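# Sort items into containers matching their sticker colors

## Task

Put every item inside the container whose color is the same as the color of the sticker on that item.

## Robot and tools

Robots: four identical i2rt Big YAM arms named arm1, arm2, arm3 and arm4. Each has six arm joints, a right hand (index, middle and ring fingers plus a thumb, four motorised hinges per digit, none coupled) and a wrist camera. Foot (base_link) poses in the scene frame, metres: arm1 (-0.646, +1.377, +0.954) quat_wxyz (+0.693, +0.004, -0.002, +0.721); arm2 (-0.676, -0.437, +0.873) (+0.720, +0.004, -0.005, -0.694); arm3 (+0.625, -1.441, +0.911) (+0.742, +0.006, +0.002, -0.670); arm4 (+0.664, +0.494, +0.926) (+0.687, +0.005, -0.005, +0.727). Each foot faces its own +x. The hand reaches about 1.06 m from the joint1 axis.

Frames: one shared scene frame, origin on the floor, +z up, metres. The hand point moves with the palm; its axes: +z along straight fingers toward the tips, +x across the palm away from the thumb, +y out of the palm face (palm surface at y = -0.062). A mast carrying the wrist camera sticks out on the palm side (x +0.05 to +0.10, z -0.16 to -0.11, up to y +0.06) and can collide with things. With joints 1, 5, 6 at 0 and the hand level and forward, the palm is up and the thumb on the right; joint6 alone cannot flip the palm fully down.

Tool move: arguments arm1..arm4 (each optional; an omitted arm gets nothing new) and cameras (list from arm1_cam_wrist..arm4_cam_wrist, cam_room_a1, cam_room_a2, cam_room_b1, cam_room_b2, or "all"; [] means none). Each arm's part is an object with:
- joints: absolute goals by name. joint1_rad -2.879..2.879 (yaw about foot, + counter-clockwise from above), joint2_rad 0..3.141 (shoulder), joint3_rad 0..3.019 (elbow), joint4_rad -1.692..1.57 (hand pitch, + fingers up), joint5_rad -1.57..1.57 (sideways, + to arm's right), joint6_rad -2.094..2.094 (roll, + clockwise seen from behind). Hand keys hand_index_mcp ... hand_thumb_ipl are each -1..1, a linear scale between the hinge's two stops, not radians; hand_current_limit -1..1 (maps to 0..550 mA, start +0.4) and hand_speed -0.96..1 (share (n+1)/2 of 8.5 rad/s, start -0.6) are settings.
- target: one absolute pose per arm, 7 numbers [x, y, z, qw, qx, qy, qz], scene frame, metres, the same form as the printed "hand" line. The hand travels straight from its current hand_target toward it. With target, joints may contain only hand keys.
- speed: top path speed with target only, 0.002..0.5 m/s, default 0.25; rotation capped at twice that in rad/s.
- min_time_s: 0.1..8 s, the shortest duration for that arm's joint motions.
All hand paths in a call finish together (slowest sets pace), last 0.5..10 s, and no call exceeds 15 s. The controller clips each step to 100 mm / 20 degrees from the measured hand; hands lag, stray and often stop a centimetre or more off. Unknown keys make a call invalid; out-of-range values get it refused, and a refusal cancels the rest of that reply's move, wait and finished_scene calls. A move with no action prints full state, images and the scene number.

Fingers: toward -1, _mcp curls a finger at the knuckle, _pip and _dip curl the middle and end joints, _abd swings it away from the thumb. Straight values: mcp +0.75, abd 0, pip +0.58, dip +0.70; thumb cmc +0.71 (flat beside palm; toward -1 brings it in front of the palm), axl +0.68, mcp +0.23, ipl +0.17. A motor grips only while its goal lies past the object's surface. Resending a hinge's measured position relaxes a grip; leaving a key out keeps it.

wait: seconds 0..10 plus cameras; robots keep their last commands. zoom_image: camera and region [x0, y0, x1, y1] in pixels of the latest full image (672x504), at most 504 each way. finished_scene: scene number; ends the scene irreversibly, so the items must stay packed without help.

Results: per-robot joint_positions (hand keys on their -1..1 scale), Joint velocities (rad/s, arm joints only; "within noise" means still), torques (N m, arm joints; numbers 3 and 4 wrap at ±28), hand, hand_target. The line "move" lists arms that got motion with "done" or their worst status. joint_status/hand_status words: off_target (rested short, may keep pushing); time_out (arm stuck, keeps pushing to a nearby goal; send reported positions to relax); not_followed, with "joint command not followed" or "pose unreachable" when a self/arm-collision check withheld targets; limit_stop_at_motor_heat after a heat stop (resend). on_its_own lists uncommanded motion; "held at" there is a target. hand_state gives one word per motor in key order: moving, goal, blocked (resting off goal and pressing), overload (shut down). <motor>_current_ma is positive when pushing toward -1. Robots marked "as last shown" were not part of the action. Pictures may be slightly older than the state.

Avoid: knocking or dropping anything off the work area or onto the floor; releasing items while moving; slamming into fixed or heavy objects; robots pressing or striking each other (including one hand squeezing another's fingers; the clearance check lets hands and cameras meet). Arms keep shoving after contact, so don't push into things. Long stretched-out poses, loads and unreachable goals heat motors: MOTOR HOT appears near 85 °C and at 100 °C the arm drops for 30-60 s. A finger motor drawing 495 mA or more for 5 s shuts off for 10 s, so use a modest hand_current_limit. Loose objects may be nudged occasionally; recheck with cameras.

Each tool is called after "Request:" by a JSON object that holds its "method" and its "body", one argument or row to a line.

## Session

Request:
{"method": "move", "body": {

}}

Scene clock: 0.00 s.
Joint torques (N m): no reading
Heat: arm1: hottest joint3_rad 34 °C; arm2: hottest joint3_rad 28 °C; arm3: hottest joint3_rad 29 °C; arm4: hottest joint3_rad 28 °C.
Joint velocities: within noise
arm1.joint_positions: joint1_rad=-0.091 joint2_rad=+0.637 joint3_rad=+1.522 joint4_rad=-1.140 joint5_rad=-0.003 joint6_rad=+1.040 hand_index_mcp=+0.753 hand_index_abd=+0.000 hand_index_pip=+0.577 hand_index_dip=+0.696 hand_middle_mcp=+0.753 hand_middle_abd=+0.000 hand_middle_pip=+0.577 hand_middle_dip=+0.696 hand_ring_mcp=+0.753 hand_ring_abd=+0.000 hand_ring_pip=+0.577 hand_ring_dip=+0.696 hand_thumb_cmc=+0.714 hand_thumb_axl=+0.677 hand_thumb_mcp=+0.226 hand_thumb_ipl=+0.168 hand_current_limit=+0.400 hand_speed=-0.600
arm1.joint_status: not commanded
arm1.hand_state: goal,goal,goal,goal,goal,goal,goal,goal,goal,goal,goal,goal,goal,goal,goal,goal
arm1.index_mcp_current_ma: 0
arm1.index_abd_current_ma: 0
arm1.index_pip_current_ma: 0
arm1.index_dip_current_ma: 0
arm1.middle_mcp_current_ma: 0
arm1.middle_abd_current_ma: 0
arm1.middle_pip_current_ma: 0
arm1.middle_dip_current_ma: 0
arm1.ring_mcp_current_ma: 0
arm1.ring_abd_current_ma: 0
arm1.ring_pip_current_ma: 0
arm1.ring_dip_current_ma: 0
arm1.thumb_cmc_current_ma: 0
arm1.thumb_axl_current_ma: 0
arm1.thumb_mcp_current_ma: 0
arm1.thumb_ipl_current_ma: 0
arm1.hand_goal_index_mcp: 0.754
arm1.hand_goal_index_abd: 0.000
arm1.hand_goal_index_pip: 0.576
arm1.hand_goal_index_dip: 0.696
arm1.hand_goal_middle_mcp: 0.754
arm1.hand_goal_middle_abd: 0.000
arm1.hand_goal_middle_pip: 0.576
arm1.hand_goal_middle_dip: 0.696
arm1.hand_goal_ring_mcp: 0.754
arm1.hand_goal_ring_abd: 0.000
arm1.hand_goal_ring_pip: 0.576
arm1.hand_goal_ring_dip: 0.696
arm1.hand_goal_thumb_cmc: 0.714
arm1.hand_goal_thumb_axl: 0.678
arm1.hand_goal_thumb_mcp: 0.226
arm1.hand_goal_thumb_ipl: 0.168
arm1.hand: x=-0.5462 y=+1.6116 z=+1.6216 quat_wxyz=(-0.294, +0.410, +0.674, +0.540) (m; scene frame)
arm1.hand_target: x=-0.5464 y=+1.6060 z=+1.6337 quat_wxyz=(-0.299, +0.405, +0.666, +0.550) (m; scene frame)
arm1.hand_status: not commanded
arm2.joint_positions: joint1_rad=+0.218 joint2_rad=+0.631 joint3_rad=+1.389 joint4_rad=-1.170 joint5_rad=-0.054 joint6_rad=+1.104 hand_index_mcp=+0.753 hand_index_abd=+0.000 hand_index_pip=+0.577 hand_index_dip=+0.696 hand_middle_mcp=+0.753 hand_middle_abd=+0.000 hand_middle_pip=+0.577 hand_middle_dip=+0.696 hand_ring_mcp=+0.753 hand_ring_abd=+0.000 hand_ring_pip=+0.577 hand_ring_dip=+0.696 hand_thumb_cmc=+0.714 hand_thumb_axl=+0.677 hand_thumb_mcp=+0.226 hand_thumb_ipl=+0.168 hand_current_limit=+0.400 hand_speed=-0.600
arm2.joint_status: not commanded
arm2.hand_state: goal,goal,goal,goal,goal,goal,goal,goal,goal,goal,goal,goal,goal,goal,goal,goal
arm2.index_mcp_current_ma: 0
arm2.index_abd_current_ma: 0
arm2.index_pip_current_ma: 0
arm2.index_dip_current_ma: 0
arm2.middle_mcp_current_ma: 0
arm2.middle_abd_current_ma: 0
arm2.middle_pip_current_ma: 0
arm2.middle_dip_current_ma: 0
arm2.ring_mcp_current_ma: 0
arm2.ring_abd_current_ma: 0
arm2.ring_pip_current_ma: 0
arm2.ring_dip_current_ma: 0
arm2.thumb_cmc_current_ma: 0
arm2.thumb_axl_current_ma: 0
arm2.thumb_mcp_current_ma: 0
arm2.thumb_ipl_current_ma: 0
arm2.hand_goal_index_mcp: 0.754
arm2.hand_goal_index_abd: 0.000
arm2.hand_goal_index_pip: 0.576
arm2.hand_goal_index_dip: 0.696
arm2.hand_goal_middle_mcp: 0.754
arm2.hand_goal_middle_abd: 0.000
arm2.hand_goal_middle_pip: 0.576
arm2.hand_goal_middle_dip: 0.696
arm2.hand_goal_ring_mcp: 0.754
arm2.hand_goal_ring_abd: 0.000
arm2.hand_goal_ring_pip: 0.576
arm2.hand_goal_ring_dip: 0.696
arm2.hand_goal_thumb_cmc: 0.714
arm2.hand_goal_thumb_axl: 0.678
arm2.hand_goal_thumb_mcp: 0.226
arm2.hand_goal_thumb_ipl: 0.168
arm2.hand: x=-0.6893 y=-0.7182 z=+1.4605 quat_wxyz=(+0.410, +0.766, -0.334, +0.366) (m; scene frame)
arm2.hand_target: x=-0.6905 y=-0.7145 z=+1.4758 quat_wxyz=(+0.421, +0.757, -0.330, +0.375) (m; scene frame)
arm2.hand_status: not commanded
arm3.joint_positions: joint1_rad=-0.252 joint2_rad=+0.623 joint3_rad=+1.337 joint4_rad=-1.266 joint5_rad=+0.007 joint6_rad=+1.046 hand_index_mcp=+0.753 hand_index_abd=+0.000 hand_index_pip=+0.577 hand_index_dip=+0.696 hand_middle_mcp=+0.753 hand_middle_abd=+0.000 hand_middle_pip=+0.577 hand_middle_dip=+0.696 hand_ring_mcp=+0.753 hand_ring_abd=+0.000 hand_ring_pip=+0.577 hand_ring_dip=+0.696 hand_thumb_cmc=+0.714 hand_thumb_axl=+0.677 hand_thumb_mcp=+0.226 hand_thumb_ipl=+0.168 hand_current_limit=+0.400 hand_speed=-0.600
arm3.joint_status: not commanded
arm3.hand_state: goal,goal,goal,goal,goal,goal,goal,goal,goal,goal,goal,goal,goal,goal,goal,goal
arm3.index_mcp_current_ma: 0
arm3.index_abd_current_ma: 0
arm3.index_pip_current_ma: 0
arm3.index_dip_current_ma: 0
arm3.middle_mcp_current_ma: 0
arm3.middle_abd_current_ma: 0
arm3.middle_pip_current_ma: 0
arm3.middle_dip_current_ma: 0
arm3.ring_mcp_current_ma: 0
arm3.ring_abd_current_ma: 0
arm3.ring_pip_current_ma: 0
arm3.ring_dip_current_ma: 0
arm3.thumb_cmc_current_ma: 0
arm3.thumb_axl_current_ma: 0
arm3.thumb_mcp_current_ma: 0
arm3.thumb_ipl_current_ma: 0
arm3.hand_goal_index_mcp: 0.754
arm3.hand_goal_index_abd: 0.000
arm3.hand_goal_index_pip: 0.576
arm3.hand_goal_index_dip: 0.696
arm3.hand_goal_middle_mcp: 0.754
arm3.hand_goal_middle_abd: 0.000
arm3.hand_goal_middle_pip: 0.576
arm3.hand_goal_middle_dip: 0.696
arm3.hand_goal_ring_mcp: 0.754
arm3.hand_goal_ring_abd: 0.000
arm3.hand_goal_ring_pip: 0.576
arm3.hand_goal_ring_dip: 0.696
arm3.hand_goal_thumb_cmc: 0.714
arm3.hand_goal_thumb_axl: 0.678
arm3.hand_goal_thumb_mcp: 0.226
arm3.hand_goal_thumb_ipl: 0.168
arm3.hand: x=+0.4969 y=-1.6973 z=+1.4542 quat_wxyz=(+0.435, +0.723, -0.496, +0.207) (m; scene frame)
arm3.hand_target: x=+0.4972 y=-1.6947 z=+1.4645 quat_wxyz=(+0.444, +0.718, -0.493, +0.211) (m; scene frame)
arm3.hand_status: not commanded
arm4.joint_positions: joint1_rad=-0.228 joint2_rad=+0.634 joint3_rad=+1.358 joint4_rad=-1.381 joint5_rad=+0.030 joint6_rad=+1.173 hand_index_mcp=+0.753 hand_index_abd=+0.000 hand_index_pip=+0.577 hand_index_dip=+0.696 hand_middle_mcp=+0.753 hand_middle_abd=+0.000 hand_middle_pip=+0.577 hand_middle_dip=+0.696 hand_ring_mcp=+0.753 hand_ring_abd=+0.000 hand_ring_pip=+0.577 hand_ring_dip=+0.696 hand_thumb_cmc=+0.714 hand_thumb_axl=+0.677 hand_thumb_mcp=+0.226 hand_thumb_ipl=+0.168 hand_current_limit=+0.400 hand_speed=-0.600
arm4.joint_status: not commanded
arm4.hand_state: goal,goal,goal,goal,goal,goal,goal,goal,goal,goal,goal,goal,goal,goal,goal,goal
arm4.index_mcp_current_ma: 0
arm4.index_abd_current_ma: 0
arm4.index_pip_current_ma: 0
arm4.index_dip_current_ma: 0
arm4.middle_mcp_current_ma: 0
arm4.middle_abd_current_ma: 0
arm4.middle_pip_current_ma: 0
arm4.middle_dip_current_ma: 0
arm4.ring_mcp_current_ma: 0
arm4.ring_abd_current_ma: 0
arm4.ring_pip_current_ma: 0
arm4.ring_dip_current_ma: 0
arm4.thumb_cmc_current_ma: 0
arm4.thumb_axl_current_ma: 0
arm4.thumb_mcp_current_ma: 0
arm4.thumb_ipl_current_ma: 0
arm4.hand_goal_index_mcp: 0.754
arm4.hand_goal_index_abd: 0.000
arm4.hand_goal_index_pip: 0.576
arm4.hand_goal_index_dip: 0.696
arm4.hand_goal_middle_mcp: 0.754
arm4.hand_goal_middle_abd: 0.000
arm4.hand_goal_middle_pip: 0.576
arm4.hand_goal_middle_dip: 0.696
arm4.hand_goal_ring_mcp: 0.754
arm4.hand_goal_ring_abd: 0.000
arm4.hand_goal_ring_pip: 0.576
arm4.hand_goal_ring_dip: 0.696
arm4.hand_goal_thumb_cmc: 0.714
arm4.hand_goal_thumb_axl: 0.678
arm4.hand_goal_thumb_mcp: 0.226
arm4.hand_goal_thumb_ipl: 0.168
arm4.hand: x=+0.7973 y=+0.7109 z=+1.4512 quat_wxyz=(-0.204, +0.562, +0.695, +0.398) (m; scene frame)
arm4.hand_target: x=+0.7970 y=+0.7089 z=+1.4617 quat_wxyz=(-0.210, +0.559, +0.691, +0.408) (m; scene frame)
arm4.hand_status: not commanded
pictures: arm1_cam_wrist, arm2_cam_wrist, arm3_cam_wrist, arm4_cam_wrist, cam_room_a1, cam_room_a2, cam_room_b1, cam_room_b2
camera_calibration:
arm1_cam_wrist: T_world_to_cam=[[0.944494, -0.127648, -0.302715, 1.24403], [-0.267296, -0.834299, -0.482181, 1.93818], [-0.191006, 0.536331, -0.82211, 0.488321], [0, 0, 0, 1]] pos_world=[-0.563637, 1.51392, 1.71259]
arm2_cam_wrist: T_world_to_cam=[[-0.919497, -0.0569919, -0.388944, -0.0792637], [0.0675639, 0.951797, -0.299194, 1.12313], [0.387247, -0.301386, -0.871324, 1.45635], [0, 0, 0, 1]] pos_world=[-0.712732, -0.63459, 1.57415]
arm3_cam_wrist: T_world_to_cam=[[-0.881774, 0.348628, -0.3177, 1.5267], [0.408703, 0.900966, -0.145677, 1.48801], [0.23545, -0.258299, -0.936934, 0.928547], [0, 0, 0, 1]] pos_world=[0.519431, -1.63305, 1.57179]
arm4_cam_wrist: T_world_to_cam=[[0.834379, -0.442325, -0.328876, 0.155517], [-0.481922, -0.875016, -0.045804, 1.02165], [-0.267512, 0.19671, -0.943262, 1.57101], [0, 0, 0, 1]] pos_world=[0.782857, 0.653711, 1.57982]

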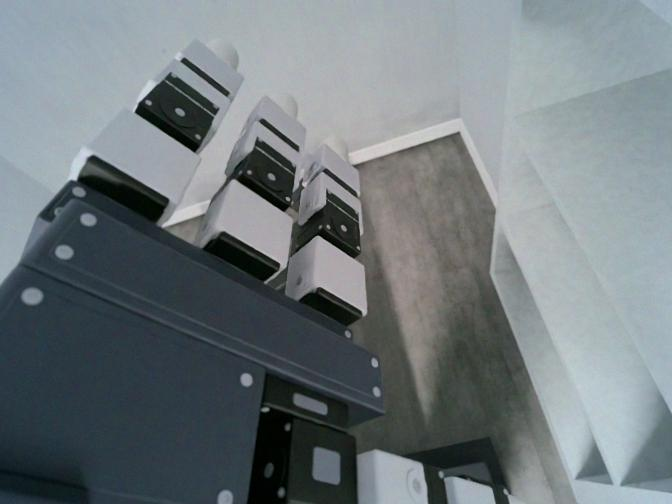

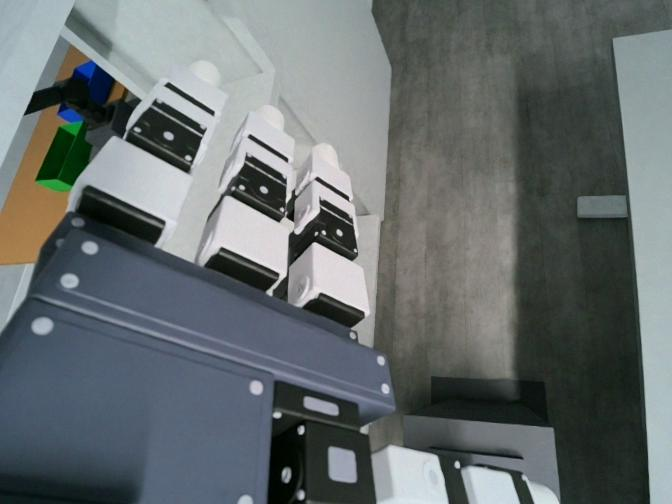

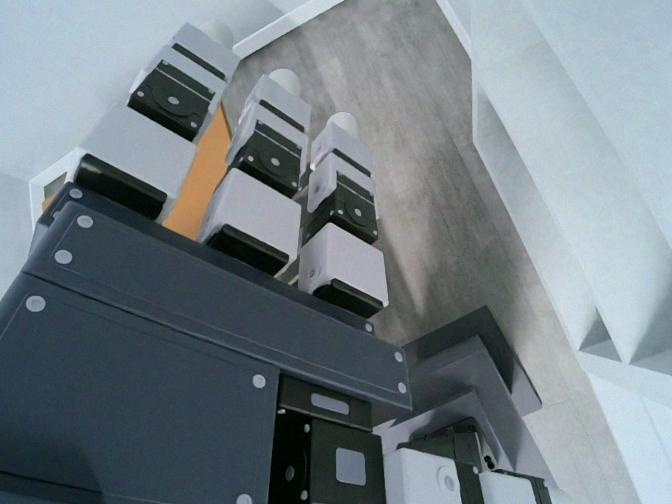

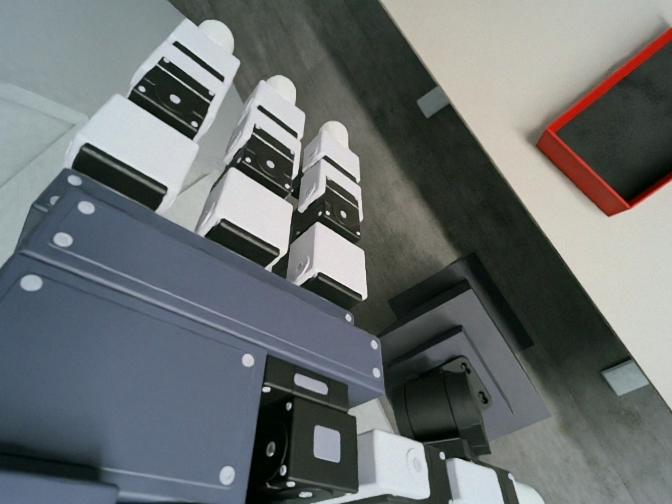

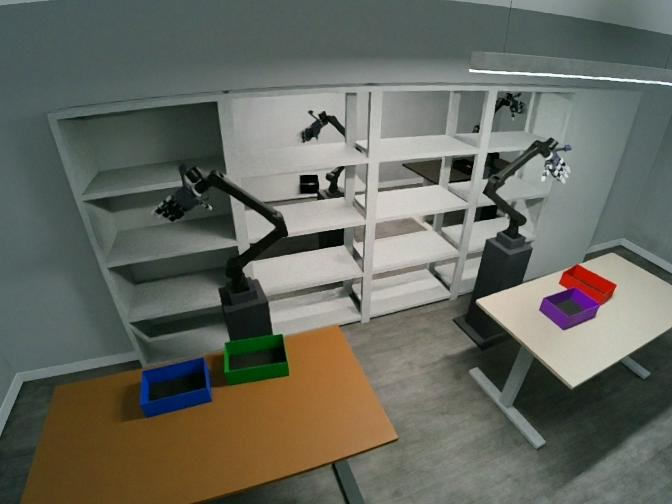

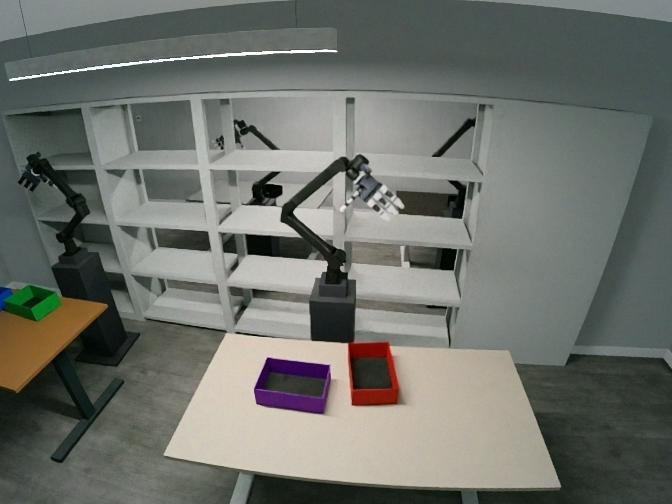

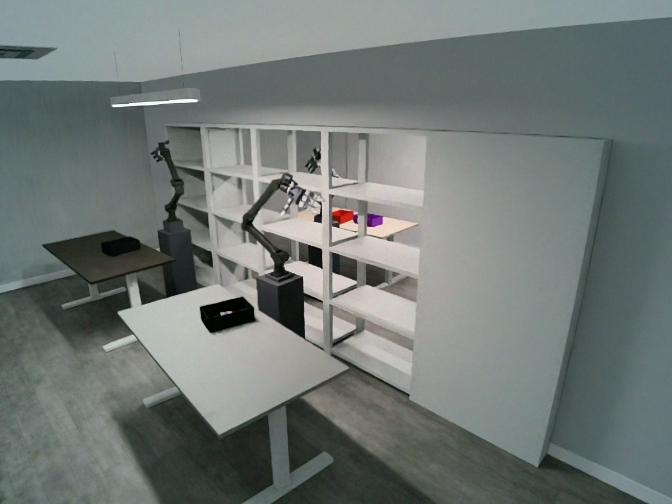

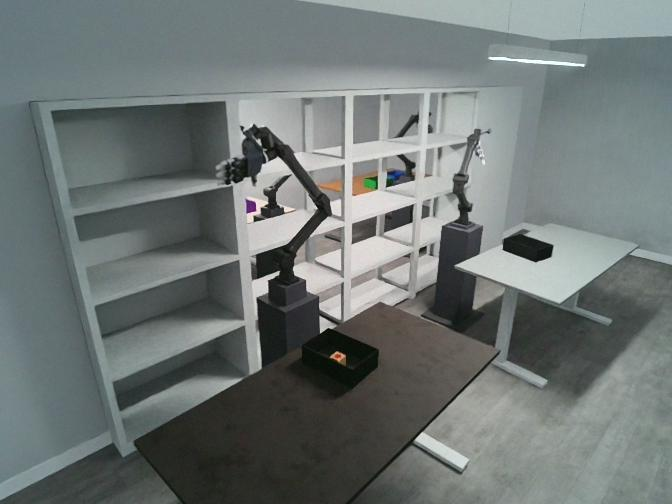

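Request:
{"method": "move", "body": {
  "arm1": {"joints": {"hand_index_abd": 0.12, "hand_ring_abd": -0.12, "hand_middle_mcp": 1, "hand_middle_pip": -0.85, "hand_middle_dip": -0.7, "hand_thumb_cmc": -0.571, "hand_thumb_mcp": -0.4}},
  "arm2": {"joints": {"hand_index_abd": 0.12, "hand_ring_abd": -0.12, "hand_middle_mcp": 1, "hand_middle_pip": -0.85, "hand_middle_dip": -0.7, "hand_thumb_cmc": -0.571, "hand_thumb_mcp": -0.4}},
  "arm3": {"joints": {"hand_index_abd": 0.12, "hand_ring_abd": -0.12, "hand_middle_mcp": 1, "hand_middle_pip": -0.85, "hand_middle_dip": -0.7, "hand_thumb_cmc": -0.571, "hand_thumb_mcp": -0.4}},
  "arm4": {"joints": {"hand_index_abd": 0.12, "hand_ring_abd": -0.12, "hand_middle_mcp": 1, "hand_middle_pip": -0.85, "hand_middle_dip": -0.7, "hand_thumb_cmc": -0.571, "hand_thumb_mcp": -0.4}},
  "cameras": ["cam_room_a1", "cam_room_a2", "cam_room_b1", "cam_room_b2"]
}}

Request:
{"method": "zoom_image", "body": {
  "camera": "cam_room_b2",
  "region": [280, 300, 400, 400]
}}

Request:
{"method": "zoom_image", "body": {
  "camera": "cam_room_b1",
  "region": [160, 270, 300, 370]
}}

Request:
{"method": "zoom_image", "body": {
  "camera": "cam_room_b2",
  "region": [470, 210, 590, 300]
}}

Request:
{"method": "zoom_image", "body": {
  "camera": "cam_room_a2",
  "region": [230, 310, 440, 450]
}}

Request:
{"method": "zoom_image", "body": {
  "camera": "cam_room_a1",
  "region": [120, 300, 330, 440]
}}

Scene clock: 53.67 s.
Joint torques (N m): arm1=[1.26 1.32 10.47 3.32 -0.19 -0.08] | arm2=[-0.62 1.38 9.61 2.91 -0.05 -0.16] | arm3=[-1.2 -0.15 9.31 2.69 -0.06 -0.08] | arm4=[-0.91 1.73 10.5 1.98 0.08 -0.04]
Heat: arm1: hottest joint3_rad 39 °C; arm2: hottest joint3_rad 31 °C; arm3: hottest joint3_rad 33 °C; arm4: hottest joint3_rad 35 °C.
move: arm1 done; arm2 done; arm3 done; arm4 done
Joint velocities: within noise
arm1.joint_positions: joint1_rad=-0.091 joint2_rad=+0.637 joint3_rad=+1.522 joint4_rad=-1.140 joint5_rad=-0.003 joint6_rad=+1.040 hand_index_mcp=+0.756 hand_index_abd=+0.121 hand_index_pip=+0.577 hand_index_dip=+0.696 hand_middle_mcp=+1.000 hand_middle_abd=+0.001 hand_middle_pip=-0.847 hand_middle_dip=-0.697 hand_ring_mcp=+0.756 hand_ring_abd=-0.108 hand_ring_pip=+0.577 hand_ring_dip=+0.696 hand_thumb_cmc=-0.554 hand_thumb_axl=+0.679 hand_thumb_mcp=-0.400 hand_thumb_ipl=+0.168 hand_current_limit=+0.400 hand_speed=-0.600
arm1.joint_status: all done
arm1.hand_state: goal,goal,goal,goal,goal,goal,goal,goal,goal,goal,goal,goal,goal,goal,goal,goal
arm1.index_mcp_current_ma: 6
arm1.index_abd_current_ma: 2
arm1.index_pip_current_ma: 2
arm1.index_dip_current_ma: 0
arm1.middle_mcp_current_ma: 0
arm1.middle_abd_current_ma: 2
arm1.middle_pip_current_ma: 11
arm1.middle_dip_current_ma: 8
arm1.ring_mcp_current_ma: 7
arm1.ring_abd_current_ma: 39
arm1.ring_pip_current_ma: 2
arm1.ring_dip_current_ma: 0
arm1.thumb_cmc_current_ma: 60
arm1.thumb_axl_current_ma: 4
arm1.thumb_mcp_current_ma: 0
arm1.thumb_ipl_current_ma: -1
arm1.hand_goal_index_mcp: 0.754
arm1.hand_goal_index_abd: 0.120
arm1.hand_goal_index_pip: 0.576
arm1.hand_goal_index_dip: 0.696
arm1.hand_goal_middle_mcp: 1.000
arm1.hand_goal_middle_abd: 0.000
arm1.hand_goal_middle_pip: -0.850
arm1.hand_goal_middle_dip: -0.700
arm1.hand_goal_ring_mcp: 0.754
arm1.hand_goal_ring_abd: -0.120
arm1.hand_goal_ring_pip: 0.576
arm1.hand_goal_ring_dip: 0.696
arm1.hand_goal_thumb_cmc: -0.570
arm1.hand_goal_thumb_axl: 0.678
arm1.hand_goal_thumb_mcp: -0.400
arm1.hand_goal_thumb_ipl: 0.168
arm1.hand: x=-0.5462 y=+1.6116 z=+1.6216 quat_wxyz=(-0.294, +0.410, +0.674, +0.540) (m; scene frame)
arm1.hand_target: x=-0.5464 y=+1.6060 z=+1.6337 quat_wxyz=(-0.299, +0.405, +0.666, +0.550) (m; scene frame)
arm1.hand_status: not commanded
arm2.joint_positions: joint1_rad=+0.218 joint2_rad=+0.631 joint3_rad=+1.389 joint4_rad=-1.170 joint5_rad=-0.054 joint6_rad=+1.104 hand_index_mcp=+0.755 hand_index_abd=+0.120 hand_index_pip=+0.577 hand_index_dip=+0.696 hand_middle_mcp=+1.000 hand_middle_abd=+0.001 hand_middle_pip=-0.846 hand_middle_dip=-0.698 hand_ring_mcp=+0.755 hand_ring_abd=-0.109 hand_ring_pip=+0.577 hand_ring_dip=+0.696 hand_thumb_cmc=-0.556 hand_thumb_axl=+0.679 hand_thumb_mcp=-0.400 hand_thumb_ipl=+0.168 hand_current_limit=+0.400 hand_speed=-0.600
arm2.joint_status: all done
arm2.hand_state: goal,goal,goal,goal,goal,goal,goal,goal,goal,goal,goal,goal,goal,goal,goal,goal
arm2.index_mcp_current_ma: 0
arm2.index_abd_current_ma: 0
arm2.index_pip_current_ma: 0
arm2.index_dip_current_ma: 0
arm2.middle_mcp_current_ma: 0
arm2.middle_abd_current_ma: 0
arm2.middle_pip_current_ma: 0
arm2.middle_dip_current_ma: 0
arm2.ring_mcp_current_ma: 0
arm2.ring_abd_current_ma: 1
arm2.ring_pip_current_ma: 0
arm2.ring_dip_current_ma: 0
arm2.thumb_cmc_current_ma: 3
arm2.thumb_axl_current_ma: 0
arm2.thumb_mcp_current_ma: 0
arm2.thumb_ipl_current_ma: 0
arm2.hand_goal_index_mcp: 0.754
arm2.hand_goal_index_abd: 0.120
arm2.hand_goal_index_pip: 0.576
arm2.hand_goal_index_dip: 0.696
arm2.hand_goal_middle_mcp: 1.000
arm2.hand_goal_middle_abd: 0.000
arm2.hand_goal_middle_pip: -0.850
arm2.hand_goal_middle_dip: -0.700
arm2.hand_goal_ring_mcp: 0.754
arm2.hand_goal_ring_abd: -0.120
arm2.hand_goal_ring_pip: 0.576
arm2.hand_goal_ring_dip: 0.696
arm2.hand_goal_thumb_cmc: -0.570
arm2.hand_goal_thumb_axl: 0.678
arm2.hand_goal_thumb_mcp: -0.400
arm2.hand_goal_thumb_ipl: 0.168
arm2.hand: x=-0.6893 y=-0.7182 z=+1.4605 quat_wxyz=(+0.410, +0.766, -0.334, +0.366) (m; scene frame)
arm2.hand_target: x=-0.6905 y=-0.7145 z=+1.4758 quat_wxyz=(+0.421, +0.757, -0.330, +0.375) (m; scene frame)
arm2.hand_status: not commanded
arm3.joint_positions: joint1_rad=-0.252 joint2_rad=+0.623 joint3_rad=+1.337 joint4_rad=-1.266 joint5_rad=+0.007 joint6_rad=+1.046 hand_index_mcp=+0.755 hand_index_abd=+0.120 hand_index_pip=+0.577 hand_index_dip=+0.696 hand_middle_mcp=+1.000 hand_middle_abd=+0.000 hand_middle_pip=-0.844 hand_middle_dip=-0.697 hand_ring_mcp=+0.755 hand_ring_abd=-0.108 hand_ring_pip=+0.577 hand_ring_dip=+0.696 hand_thumb_cmc=-0.556 hand_thumb_axl=+0.679 hand_thumb_mcp=-0.401 hand_thumb_ipl=+0.168 hand_current_limit=+0.400 hand_speed=-0.600
arm3.joint_status: all done
arm3.hand_state: goal,goal,goal,goal,goal,goal,goal,goal,goal,goal,goal,goal,goal,goal,goal,goal
arm3.index_mcp_current_ma: 1
arm3.index_abd_current_ma: 0
arm3.index_pip_current_ma: 1
arm3.index_dip_current_ma: 0
arm3.middle_mcp_current_ma: 0
arm3.middle_abd_current_ma: 0
arm3.middle_pip_current_ma: 8
arm3.middle_dip_current_ma: 3
arm3.ring_mcp_current_ma: 1
arm3.ring_abd_current_ma: 16
arm3.ring_pip_current_ma: 1
arm3.ring_dip_current_ma: 0
arm3.thumb_cmc_current_ma: 25
arm3.thumb_axl_current_ma: 1
arm3.thumb_mcp_current_ma: -1
arm3.thumb_ipl_current_ma: 0
arm3.hand_goal_index_mcp: 0.754
arm3.hand_goal_index_abd: 0.120
arm3.hand_goal_index_pip: 0.576
arm3.hand_goal_index_dip: 0.696
arm3.hand_goal_middle_mcp: 1.000
arm3.hand_goal_middle_abd: 0.000
arm3.hand_goal_middle_pip: -0.850
arm3.hand_goal_middle_dip: -0.700
arm3.hand_goal_ring_mcp: 0.754
arm3.hand_goal_ring_abd: -0.120
arm3.hand_goal_ring_pip: 0.576
arm3.hand_goal_ring_dip: 0.696
arm3.hand_goal_thumb_cmc: -0.570
arm3.hand_goal_thumb_axl: 0.678
arm3.hand_goal_thumb_mcp: -0.400
arm3.hand_goal_thumb_ipl: 0.168
arm3.hand: x=+0.4969 y=-1.6973 z=+1.4542 quat_wxyz=(+0.435, +0.723, -0.496, +0.207) (m; scene frame)
arm3.hand_target: x=+0.4972 y=-1.6947 z=+1.4645 quat_wxyz=(+0.444, +0.718, -0.493, +0.211) (m; scene frame)
arm3.hand_status: not commanded
arm4.joint_positions: joint1_rad=-0.228 joint2_rad=+0.634 joint3_rad=+1.358 joint4_rad=-1.381 joint5_rad=+0.030 joint6_rad=+1.173 hand_index_mcp=+0.754 hand_index_abd=+0.120 hand_index_pip=+0.577 hand_index_dip=+0.696 hand_middle_mcp=+0.999 hand_middle_abd=+0.000 hand_middle_pip=-0.843 hand_middle_dip=-0.697 hand_ring_mcp=+0.754 hand_ring_abd=-0.110 hand_ring_pip=+0.577 hand_ring_dip=+0.696 hand_thumb_cmc=-0.555 hand_thumb_axl=+0.679 hand_thumb_mcp=-0.400 hand_thumb_ipl=+0.168 hand_current_limit=+0.400 hand_speed=-0.600
arm4.joint_status: all done
arm4.hand_state: goal,goal,goal,goal,goal,goal,goal,goal,goal,goal,goal,goal,goal,goal,goal,goal
arm4.index_mcp_current_ma: 0
arm4.index_abd_current_ma: -1
arm4.index_pip_current_ma: 3
arm4.index_dip_current_ma: 0
arm4.middle_mcp_current_ma: -5
arm4.middle_abd_current_ma: 1
arm4.middle_pip_current_ma: 31
arm4.middle_dip_current_ma: 12
arm4.ring_mcp_current_ma: 0
arm4.ring_abd_current_ma: 43
arm4.ring_pip_current_ma: 3
arm4.ring_dip_current_ma: 0
arm4.thumb_cmc_current_ma: 73
arm4.thumb_axl_current_ma: 4
arm4.thumb_mcp_current_ma: -3
arm4.thumb_ipl_current_ma: -2
arm4.hand_goal_index_mcp: 0.754
arm4.hand_goal_index_abd: 0.120
arm4.hand_goal_index_pip: 0.576
arm4.hand_goal_index_dip: 0.696
arm4.hand_goal_middle_mcp: 1.000
arm4.hand_goal_middle_abd: 0.000
arm4.hand_goal_middle_pip: -0.850
arm4.hand_goal_middle_dip: -0.700
arm4.hand_goal_ring_mcp: 0.754
arm4.hand_goal_ring_abd: -0.120
arm4.hand_goal_ring_pip: 0.576
arm4.hand_goal_ring_dip: 0.696
arm4.hand_goal_thumb_cmc: -0.570
arm4.hand_goal_thumb_axl: 0.678
arm4.hand_goal_thumb_mcp: -0.400
arm4.hand_goal_thumb_ipl: 0.168
arm4.hand: x=+0.7973 y=+0.7109 z=+1.4512 quat_wxyz=(-0.204, +0.562, +0.695, +0.398) (m; scene frame)
arm4.hand_target: x=+0.7970 y=+0.7089 z=+1.4617 quat_wxyz=(-0.210, +0.559, +0.691, +0.408) (m; scene frame)
arm4.hand_status: not commanded
pictures: cam_room_a1, cam_room_a2, cam_room_b1, cam_room_b2

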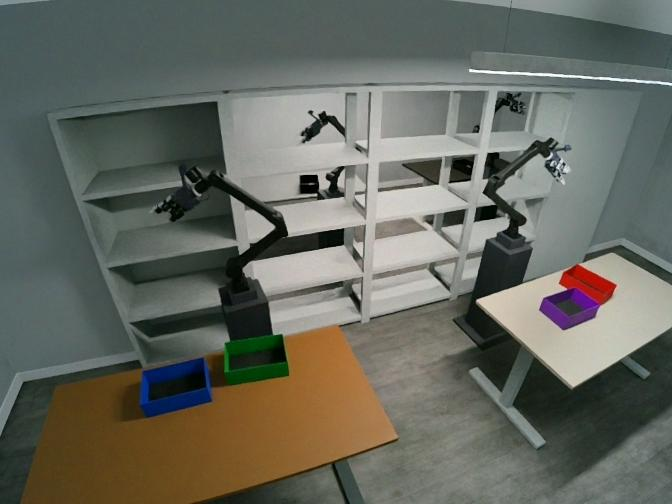

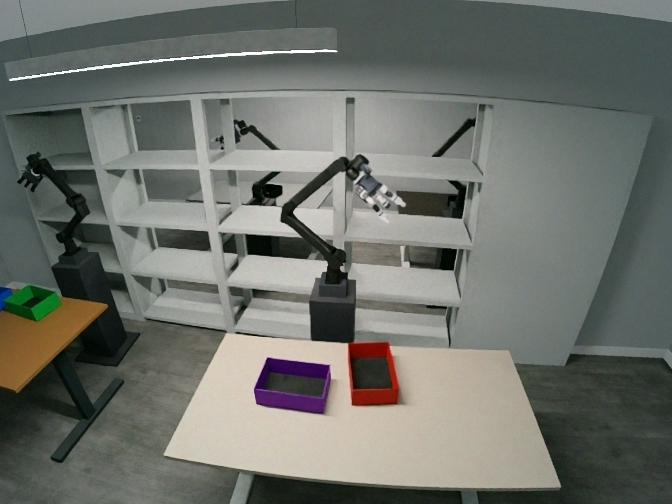

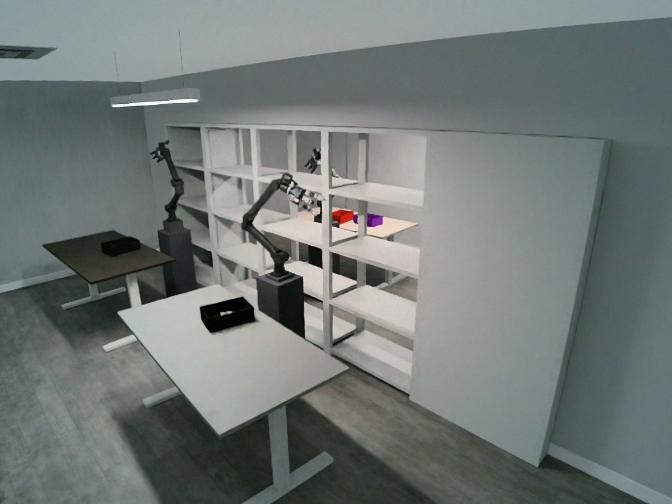

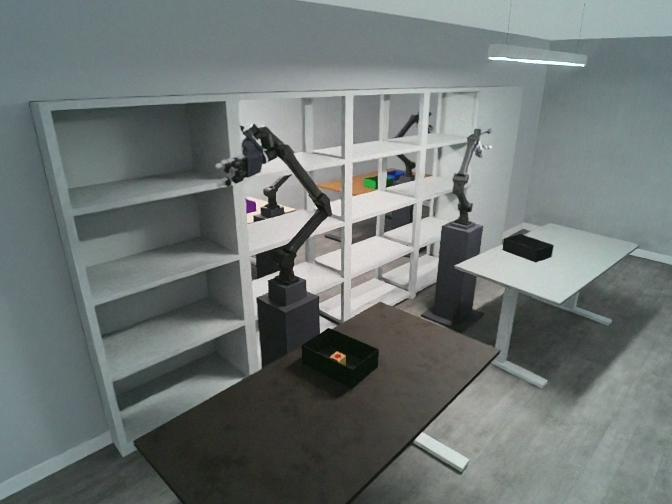

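Scaled by 4.200 from the camera's 672x504 image, which has a finer 960x720 frame.

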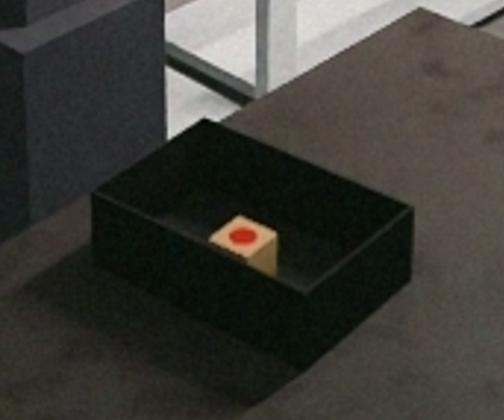

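Scaled by 3.600 from the camera's 672x504 image, which has a finer 960x720 frame.

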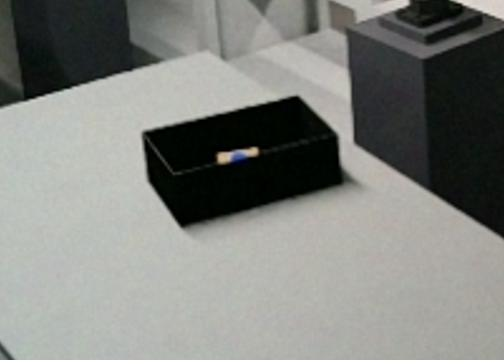

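Scaled by 4.200 from the camera's 672x504 image, which has a finer 960x720 frame.

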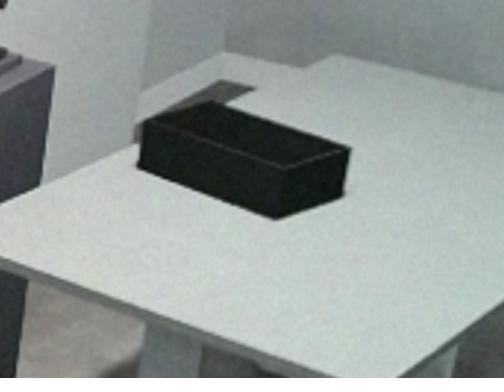

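Scaled by 2.400 from the camera's 672x504 image, which has a finer 960x720 frame.

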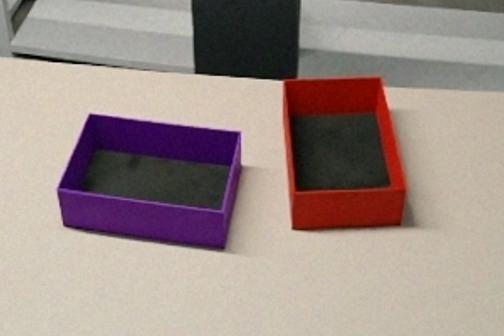

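Scaled by 2.400 from the camera's 672x504 image, which has a finer 960x720 frame.

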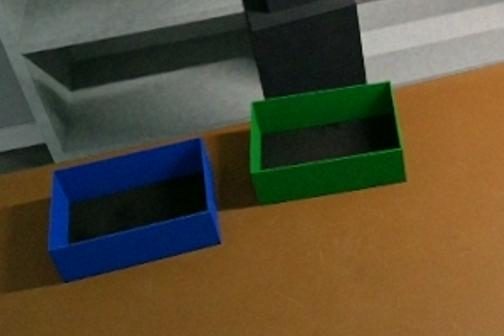

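Request:
{"method": "move", "body": {
  "arm1": {"joints": {"joint1_rad": 1.3, "joint2_rad": 1.0, "joint3_rad": 1.35, "joint4_rad": -1.43, "joint5_rad": 0, "joint6_rad": 0}, "min_time_s": 2.5},
  "arm2": {"joints": {"joint1_rad": -1.45, "joint2_rad": 1.0, "joint3_rad": 1.35, "joint4_rad": -1.43, "joint5_rad": 0, "joint6_rad": 0}, "min_time_s": 2.5},
  "arm3": {"joints": {"joint1_rad": -1.0, "joint2_rad": 0.75, "joint3_rad": 1.25, "joint4_rad": -1.6, "joint5_rad": 0, "joint6_rad": 0}, "min_time_s": 2.5},
  "arm4": {"joints": {"joint1_rad": 0.936, "joint2_rad": 0.82, "joint3_rad": 1.2, "joint4_rad": -1.45, "joint5_rad": 0, "joint6_rad": 0}, "min_time_s": 2.5}
}}

Request:
{"method": "move", "body": {
  "arm1": {"target": [-1.180, 1.548, 1.04, 0.1711, 0.6862, -0.6862, -0.1711], "speed": 0.25},
  "arm2": {"target": [-1.21, -0.50, 1.05, 0.1711, 0.6862, -0.6862, -0.1711], "speed": 0.25},
  "cameras": ["arm1_cam_wrist", "arm2_cam_wrist"]
}}

Request:
{"method": "zoom_image", "body": {
  "camera": "arm1_cam_wrist",
  "region": [160, 0, 460, 200]
}}

Request:
{"method": "zoom_image", "body": {
  "camera": "arm2_cam_wrist",
  "region": [160, 0, 460, 200]
}}

Scene clock: 143.80 s.
Joint torques (N m): arm1=[1.14 -4.54 11.18 1.87 -0.08 -0.08] | arm2=[-0.67 -5.83 9.09 1.21 -0.05 -0.16] | arm3=[-1.79 -1.9 7.43 1.24 -0.19 -0.08] | arm4=[0.15 -1.55 9.84 0.94 -0.02 -0.08]
Heat: arm1: hottest joint3_rad 41 °C; arm2: hottest joint3_rad 33 °C; arm3: hottest joint3_rad 35 °C; arm4: hottest joint3_rad 37 °C.
move: arm1 done; arm2 done; arm3 done; arm4 done
Joint velocities: within noise
arm1.joint_positions: joint1_rad=+1.300 joint2_rad=+0.997 joint3_rad=+1.344 joint4_rad=-1.419 joint5_rad=-0.002 joint6_rad=+0.010 hand_index_mcp=+0.758 hand_index_abd=+0.121 hand_index_pip=+0.577 hand_index_dip=+0.696 hand_middle_mcp=+1.000 hand_middle_abd=+0.001 hand_middle_pip=-0.847 hand_middle_dip=-0.697 hand_ring_mcp=+0.758 hand_ring_abd=-0.116 hand_ring_pip=+0.577 hand_ring_dip=+0.696 hand_thumb_cmc=-0.568 hand_thumb_axl=+0.679 hand_thumb_mcp=-0.402 hand_thumb_ipl=+0.168 hand_current_limit=+0.400 hand_speed=-0.600
arm1.joint_status: all done
arm1.hand_state: goal,goal,goal,goal,goal,goal,goal,goal,goal,goal,goal,goal,goal,goal,goal,goal
arm1.index_mcp_current_ma: 12
arm1.index_abd_current_ma: 2
arm1.index_pip_current_ma: 2
arm1.index_dip_current_ma: 0
arm1.middle_mcp_current_ma: 0
arm1.middle_abd_current_ma: 2
arm1.middle_pip_current_ma: 11
arm1.middle_dip_current_ma: 8
arm1.ring_mcp_current_ma: 13
arm1.ring_abd_current_ma: 10
arm1.ring_pip_current_ma: 2
arm1.ring_dip_current_ma: 0
arm1.thumb_cmc_current_ma: 7
arm1.thumb_axl_current_ma: 5
arm1.thumb_mcp_current_ma: -8
arm1.thumb_ipl_current_ma: -1
arm1.hand_goal_index_mcp: 0.754
arm1.hand_goal_index_abd: 0.120
arm1.hand_goal_index_pip: 0.576
arm1.hand_goal_index_dip: 0.696
arm1.hand_goal_middle_mcp: 1.000
arm1.hand_goal_middle_abd: 0.000
arm1.hand_goal_middle_pip: -0.850
arm1.hand_goal_middle_dip: -0.700
arm1.hand_goal_ring_mcp: 0.754
arm1.hand_goal_ring_abd: -0.120
arm1.hand_goal_ring_pip: 0.576
arm1.hand_goal_ring_dip: 0.696
arm1.hand_goal_thumb_cmc: -0.570
arm1.hand_goal_thumb_axl: 0.678
arm1.hand_goal_thumb_mcp: -0.400
arm1.hand_goal_thumb_ipl: 0.168
arm1.hand: x=-1.0530 y=+1.4938 z=+1.3951 quat_wxyz=(-0.154, -0.598, +0.762, +0.197) (m; scene frame)
arm1.hand_target: x=-1.0528 y=+1.4932 z=+1.3947 quat_wxyz=(-0.149, -0.602, +0.760, +0.195) (m; scene frame)
arm1.hand_status: not commanded
arm2.joint_positions: joint1_rad=-1.451 joint2_rad=+1.000 joint3_rad=+1.344 joint4_rad=-1.421 joint5_rad=+0.000 joint6_rad=+0.008 hand_index_mcp=+0.757 hand_index_abd=+0.120 hand_index_pip=+0.577 hand_index_dip=+0.696 hand_middle_mcp=+1.000 hand_middle_abd=+0.001 hand_middle_pip=-0.846 hand_middle_dip=-0.698 hand_ring_mcp=+0.757 hand_ring_abd=-0.116 hand_ring_pip=+0.577 hand_ring_dip=+0.696 hand_thumb_cmc=-0.567 hand_thumb_axl=+0.679 hand_thumb_mcp=-0.402 hand_thumb_ipl=+0.168 hand_current_limit=+0.400 hand_speed=-0.600
arm2.joint_status: all done
arm2.hand_state: goal,goal,goal,goal,goal,goal,goal,goal,goal,goal,goal,goal,goal,goal,goal,goal
arm2.index_mcp_current_ma: 0
arm2.index_abd_current_ma: 0
arm2.index_pip_current_ma: 0
arm2.index_dip_current_ma: 0
arm2.middle_mcp_current_ma: 0
arm2.middle_abd_current_ma: 0
arm2.middle_pip_current_ma: 0
arm2.middle_dip_current_ma: 0
arm2.ring_mcp_current_ma: 0
arm2.ring_abd_current_ma: 0
arm2.ring_pip_current_ma: 0
arm2.ring_dip_current_ma: 0
arm2.thumb_cmc_current_ma: 0
arm2.thumb_axl_current_ma: 0
arm2.thumb_mcp_current_ma: 0
arm2.thumb_ipl_current_ma: 0
arm2.hand_goal_index_mcp: 0.754
arm2.hand_goal_index_abd: 0.120
arm2.hand_goal_index_pip: 0.576
arm2.hand_goal_index_dip: 0.696
arm2.hand_goal_middle_mcp: 1.000
arm2.hand_goal_middle_abd: 0.000
arm2.hand_goal_middle_pip: -0.850
arm2.hand_goal_middle_dip: -0.700
arm2.hand_goal_ring_mcp: 0.754
arm2.hand_goal_ring_abd: -0.120
arm2.hand_goal_ring_pip: 0.576
arm2.hand_goal_ring_dip: 0.696
arm2.hand_goal_thumb_cmc: -0.570
arm2.hand_goal_thumb_axl: 0.678
arm2.hand_goal_thumb_mcp: -0.400
arm2.hand_goal_thumb_ipl: 0.168
arm2.hand: x=-1.1058 y=-0.4785 z=+1.3051 quat_wxyz=(+0.183, +0.735, -0.634, -0.153) (m; scene frame)
arm2.hand_target: x=-1.1043 y=-0.4792 z=+1.3068 quat_wxyz=(+0.182, +0.738, -0.632, -0.152) (m; scene frame)
arm2.hand_status: not commanded
arm3.joint_positions: joint1_rad=-0.992 joint2_rad=+0.744 joint3_rad=+1.261 joint4_rad=-1.587 joint5_rad=+0.001 joint6_rad=+0.008 hand_index_mcp=+0.757 hand_index_abd=+0.120 hand_index_pip=+0.577 hand_index_dip=+0.696 hand_middle_mcp=+1.000 hand_middle_abd=+0.000 hand_middle_pip=-0.844 hand_middle_dip=-0.697 hand_ring_mcp=+0.757 hand_ring_abd=-0.115 hand_ring_pip=+0.577 hand_ring_dip=+0.696 hand_thumb_cmc=-0.567 hand_thumb_axl=+0.679 hand_thumb_mcp=-0.402 hand_thumb_ipl=+0.168 hand_current_limit=+0.400 hand_speed=-0.600
arm3.joint_status: all done
arm3.hand_state: goal,goal,goal,goal,goal,goal,goal,goal,goal,goal,goal,goal,goal,goal,goal,goal
arm3.index_mcp_current_ma: 3
arm3.index_abd_current_ma: 0
arm3.index_pip_current_ma: 1
arm3.index_dip_current_ma: 0
arm3.middle_mcp_current_ma: 0
arm3.middle_abd_current_ma: 0
arm3.middle_pip_current_ma: 8
arm3.middle_dip_current_ma: 3
arm3.ring_mcp_current_ma: 4
arm3.ring_abd_current_ma: 5
arm3.ring_pip_current_ma: 1
arm3.ring_dip_current_ma: 0
arm3.thumb_cmc_current_ma: 4
arm3.thumb_axl_current_ma: 1
arm3.thumb_mcp_current_ma: -3
arm3.thumb_ipl_current_ma: 0
arm3.hand_goal_index_mcp: 0.754
arm3.hand_goal_index_abd: 0.120
arm3.hand_goal_index_pip: 0.576
arm3.hand_goal_index_dip: 0.696
arm3.hand_goal_middle_mcp: 1.000
arm3.hand_goal_middle_abd: 0.000
arm3.hand_goal_middle_pip: -0.850
arm3.hand_goal_middle_dip: -0.700
arm3.hand_goal_ring_mcp: 0.754
arm3.hand_goal_ring_abd: -0.120
arm3.hand_goal_ring_pip: 0.576
arm3.hand_goal_ring_dip: 0.696
arm3.hand_goal_thumb_cmc: -0.570
arm3.hand_goal_thumb_axl: 0.678
arm3.hand_goal_thumb_mcp: -0.400
arm3.hand_goal_thumb_ipl: 0.168
arm3.hand: x=+0.3631 y=-1.6259 z=+1.3575 quat_wxyz=(+0.218, +0.874, -0.421, -0.107) (m; scene frame)
arm3.hand_target: x=+0.3625 y=-1.6244 z=+1.3472 quat_wxyz=(+0.204, +0.877, -0.422, -0.101) (m; scene frame)
arm3.hand_status: not commanded
arm4.joint_positions: joint1_rad=+0.927 joint2_rad=+0.816 joint3_rad=+1.199 joint4_rad=-1.441 joint5_rad=+0.001 joint6_rad=+0.011 hand_index_mcp=+0.756 hand_index_abd=+0.120 hand_index_pip=+0.577 hand_index_dip=+0.696 hand_middle_mcp=+1.000 hand_middle_abd=+0.000 hand_middle_pip=-0.844 hand_middle_dip=-0.698 hand_ring_mcp=+0.756 hand_ring_abd=-0.117 hand_ring_pip=+0.577 hand_ring_dip=+0.696 hand_thumb_cmc=-0.567 hand_thumb_axl=+0.679 hand_thumb_mcp=-0.402 hand_thumb_ipl=+0.168 hand_current_limit=+0.400 hand_speed=-0.600
arm4.joint_status: all done
arm4.hand_state: goal,goal,goal,goal,goal,goal,goal,goal,goal,goal,goal,goal,goal,goal,goal,goal
arm4.index_mcp_current_ma: 11
arm4.index_abd_current_ma: 0
arm4.index_pip_current_ma: 3
arm4.index_dip_current_ma: 0
arm4.middle_mcp_current_ma: -1
arm4.middle_abd_current_ma: 1
arm4.middle_pip_current_ma: 31
arm4.middle_dip_current_ma: 12
arm4.ring_mcp_current_ma: 11
arm4.ring_abd_current_ma: 14
arm4.ring_pip_current_ma: 3
arm4.ring_dip_current_ma: 0
arm4.thumb_cmc_current_ma: 12
arm4.thumb_axl_current_ma: 5
arm4.thumb_mcp_current_ma: -11
arm4.thumb_ipl_current_ma: -2
arm4.hand_goal_index_mcp: 0.754
arm4.hand_goal_index_abd: 0.120
arm4.hand_goal_index_pip: 0.576
arm4.hand_goal_index_dip: 0.696
arm4.hand_goal_middle_mcp: 1.000
arm4.hand_goal_middle_abd: 0.000
arm4.hand_goal_middle_pip: -0.850
arm4.hand_goal_middle_dip: -0.700
arm4.hand_goal_ring_mcp: 0.754
arm4.hand_goal_ring_abd: -0.120
arm4.hand_goal_ring_pip: 0.576
arm4.hand_goal_ring_dip: 0.696
arm4.hand_goal_thumb_cmc: -0.570
arm4.hand_goal_thumb_axl: 0.678
arm4.hand_goal_thumb_mcp: -0.400
arm4.hand_goal_thumb_ipl: 0.168
arm4.hand: x=+0.3767 y=+0.7080 z=+1.3505 quat_wxyz=(-0.118, -0.453, +0.853, +0.230) (m; scene frame)
arm4.hand_target: x=+0.3742 y=+0.7045 z=+1.3480 quat_wxyz=(-0.115, -0.462, +0.850, +0.224) (m; scene frame)
arm4.hand_status: not commanded
pictures: none

Scene clock: 146.07 s.
Joint torques (N m): arm1=[0.62 -11.22 9.28 2.69 -0.53 -0.1] | arm2=[-0.15 -11.81 8.8 2.41 0.25 0.01] | arm3=[-1.85 -1.9 7.43 1.22 -0.19 -0.08] | arm4=[0.09 -1.73 9.88 0.92 -0.02 -0.06]
Heat: arm1: hottest joint3_rad 41 °C; arm2: hottest joint3_rad 33 °C; arm3: hottest joint3_rad 35 °C; arm4: hottest joint3_rad 37 °C.
move: arm1 off_target; arm2 off_target
Joint velocities: within noise
arm1.joint_positions: joint1_rad=+1.162 joint2_rad=+1.558 joint3_rad=+0.842 joint4_rad=-0.434 joint5_rad=-0.176 joint6_rad=-0.323 hand_index_mcp=+0.758 hand_index_abd=+0.121 hand_index_pip=+0.577 hand_index_dip=+0.696 hand_middle_mcp=+1.000 hand_middle_abd=+0.001 hand_middle_pip=-0.847 hand_middle_dip=-0.697 hand_ring_mcp=+0.758 hand_ring_abd=-0.116 hand_ring_pip=+0.577 hand_ring_dip=+0.696 hand_thumb_cmc=-0.568 hand_thumb_axl=+0.679 hand_thumb_mcp=-0.402 hand_thumb_ipl=+0.168 hand_current_limit=+0.400 hand_speed=-0.600
arm1.joint_status: not commanded
arm1.hand_state: goal,goal,goal,goal,goal,goal,goal,goal,goal,goal,goal,goal,goal,goal,goal,goal
arm1.index_mcp_current_ma: 13
arm1.index_abd_current_ma: 2
arm1.index_pip_current_ma: 2
arm1.index_dip_current_ma: 0
arm1.middle_mcp_current_ma: 0
arm1.middle_abd_current_ma: 2
arm1.middle_pip_current_ma: 11
arm1.middle_dip_current_ma: 8
arm1.ring_mcp_current_ma: 13
arm1.ring_abd_current_ma: 10
arm1.ring_pip_current_ma: 2
arm1.ring_dip_current_ma: 0
arm1.thumb_cmc_current_ma: 7
arm1.thumb_axl_current_ma: 5
arm1.thumb_mcp_current_ma: -9
arm1.thumb_ipl_current_ma: -1
arm1.hand_goal_index_mcp: 0.754
arm1.hand_goal_index_abd: 0.120
arm1.hand_goal_index_pip: 0.576
arm1.hand_goal_index_dip: 0.696
arm1.hand_goal_middle_mcp: 1.000
arm1.hand_goal_middle_abd: 0.000
arm1.hand_goal_middle_pip: -0.850
arm1.hand_goal_middle_dip: -0.700
arm1.hand_goal_ring_mcp: 0.754
arm1.hand_goal_ring_abd: -0.120
arm1.hand_goal_ring_pip: 0.576
arm1.hand_goal_ring_dip: 0.696
arm1.hand_goal_thumb_cmc: -0.570
arm1.hand_goal_thumb_axl: 0.678
arm1.hand_goal_thumb_mcp: -0.400
arm1.hand_goal_thumb_ipl: 0.168
arm1.hand: x=-1.1745 y=+1.5432 z=+1.0302 quat_wxyz=(-0.165, -0.686, +0.691, +0.157) (m; scene frame)
arm1.hand_target: x=-1.1797 y=+1.5479 z=+1.0399 quat_wxyz=(-0.171, -0.686, +0.686, +0.171) (m; scene frame)
arm1.hand_status: off_target (0.012 m and 1.9 deg from the pose sent, 0.381 m and 13.8 deg at the start)
arm2.joint_positions: joint1_rad=-1.385 joint2_rad=+1.346 joint3_rad=+0.911 joint4_rad=-0.684 joint5_rad=+0.107 joint6_rad=+0.192 hand_index_mcp=+0.757 hand_index_abd=+0.120 hand_index_pip=+0.577 hand_index_dip=+0.696 hand_middle_mcp=+1.000 hand_middle_abd=+0.001 hand_middle_pip=-0.846 hand_middle_dip=-0.698 hand_ring_mcp=+0.757 hand_ring_abd=-0.117 hand_ring_pip=+0.577 hand_ring_dip=+0.696 hand_thumb_cmc=-0.568 hand_thumb_axl=+0.679 hand_thumb_mcp=-0.402 hand_thumb_ipl=+0.168 hand_current_limit=+0.400 hand_speed=-0.600
arm2.joint_status: not commanded
arm2.hand_state: goal,goal,goal,goal,goal,goal,goal,goal,goal,goal,goal,goal,goal,goal,goal,goal
arm2.index_mcp_current_ma: 0
arm2.index_abd_current_ma: 0
arm2.index_pip_current_ma: 0
arm2.index_dip_current_ma: 0
arm2.middle_mcp_current_ma: 0
arm2.middle_abd_current_ma: 0
arm2.middle_pip_current_ma: 0
arm2.middle_dip_current_ma: 0
arm2.ring_mcp_current_ma: 0
arm2.ring_abd_current_ma: 0
arm2.ring_pip_current_ma: 0
arm2.ring_dip_current_ma: 0
arm2.thumb_cmc_current_ma: 0
arm2.thumb_axl_current_ma: 0
arm2.thumb_mcp_current_ma: 0
arm2.thumb_ipl_current_ma: 0
arm2.hand_goal_index_mcp: 0.754
arm2.hand_goal_index_abd: 0.120
arm2.hand_goal_index_pip: 0.576
arm2.hand_goal_index_dip: 0.696
arm2.hand_goal_middle_mcp: 1.000
arm2.hand_goal_middle_abd: 0.000
arm2.hand_goal_middle_pip: -0.850
arm2.hand_goal_middle_dip: -0.700
arm2.hand_goal_ring_mcp: 0.754
arm2.hand_goal_ring_abd: -0.120
arm2.hand_goal_ring_pip: 0.576
arm2.hand_goal_ring_dip: 0.696
arm2.hand_goal_thumb_cmc: -0.570
arm2.hand_goal_thumb_axl: 0.678
arm2.hand_goal_thumb_mcp: -0.400
arm2.hand_goal_thumb_ipl: 0.168
arm2.hand: x=-1.2045 y=-0.4963 z=+1.0372 quat_wxyz=(+0.155, +0.691, -0.688, -0.161) (m; scene frame)
arm2.hand_target: x=-1.2097 y=-0.4999 z=+1.0499 quat_wxyz=(+0.171, +0.686, -0.686, -0.171) (m; scene frame)
arm2.hand_status: off_target (0.014 m and 2.2 deg from the pose sent, 0.276 m and 8.5 deg at the start)
arm3, arm4: as last shown
pictures: arm1_cam_wrist, arm2_cam_wrist
camera_calibration:
arm1_cam_wrist: T_world_to_cam=[[-0.589794, 0.754014, 0.289146, -2.12255], [0.792353, 0.471183, 0.387509, -0.23805], [0.155946, 0.457656, -0.875347, 0.502583], [0, 0, 0, 1]] pos_world=[-1.14162, 1.48259, 1.14591]
arm2_cam_wrist: T_world_to_cam=[[-0.535533, 0.776238, 0.332653, -0.577297], [0.831142, 0.414626, 0.370523, 0.778569], [0.149688, 0.47491, -0.867211, 1.44873], [0, 0, 0, 1]] pos_world=[-1.17312, -0.562713, 1.15992]

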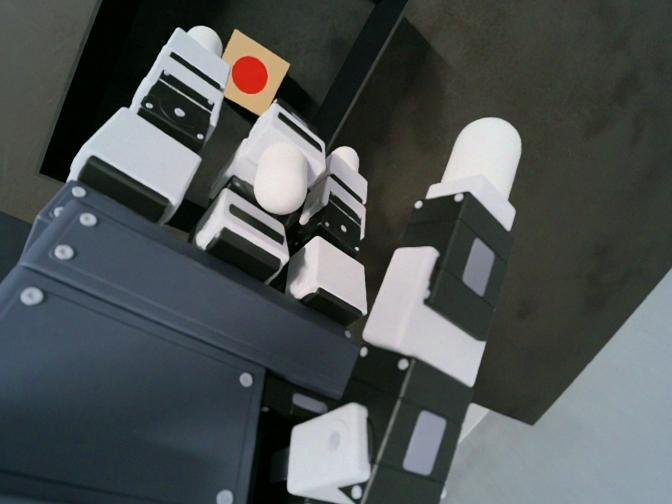

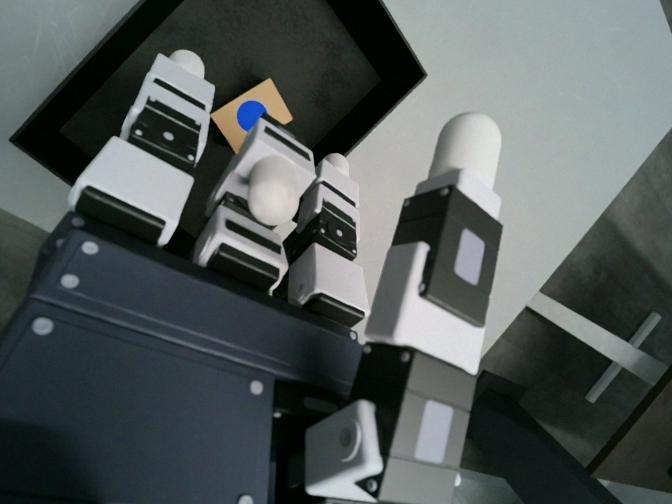

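Scaled by 1.680 from the camera's 672x504 image, which has a finer 960x720 frame.

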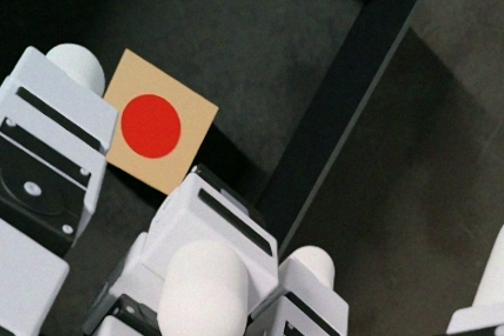

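Scaled by 1.680 from the camera's 672x504 image, which has a finer 960x720 frame.

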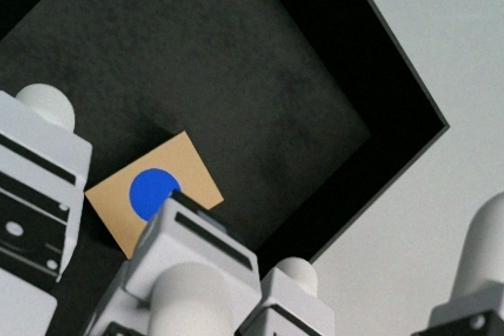

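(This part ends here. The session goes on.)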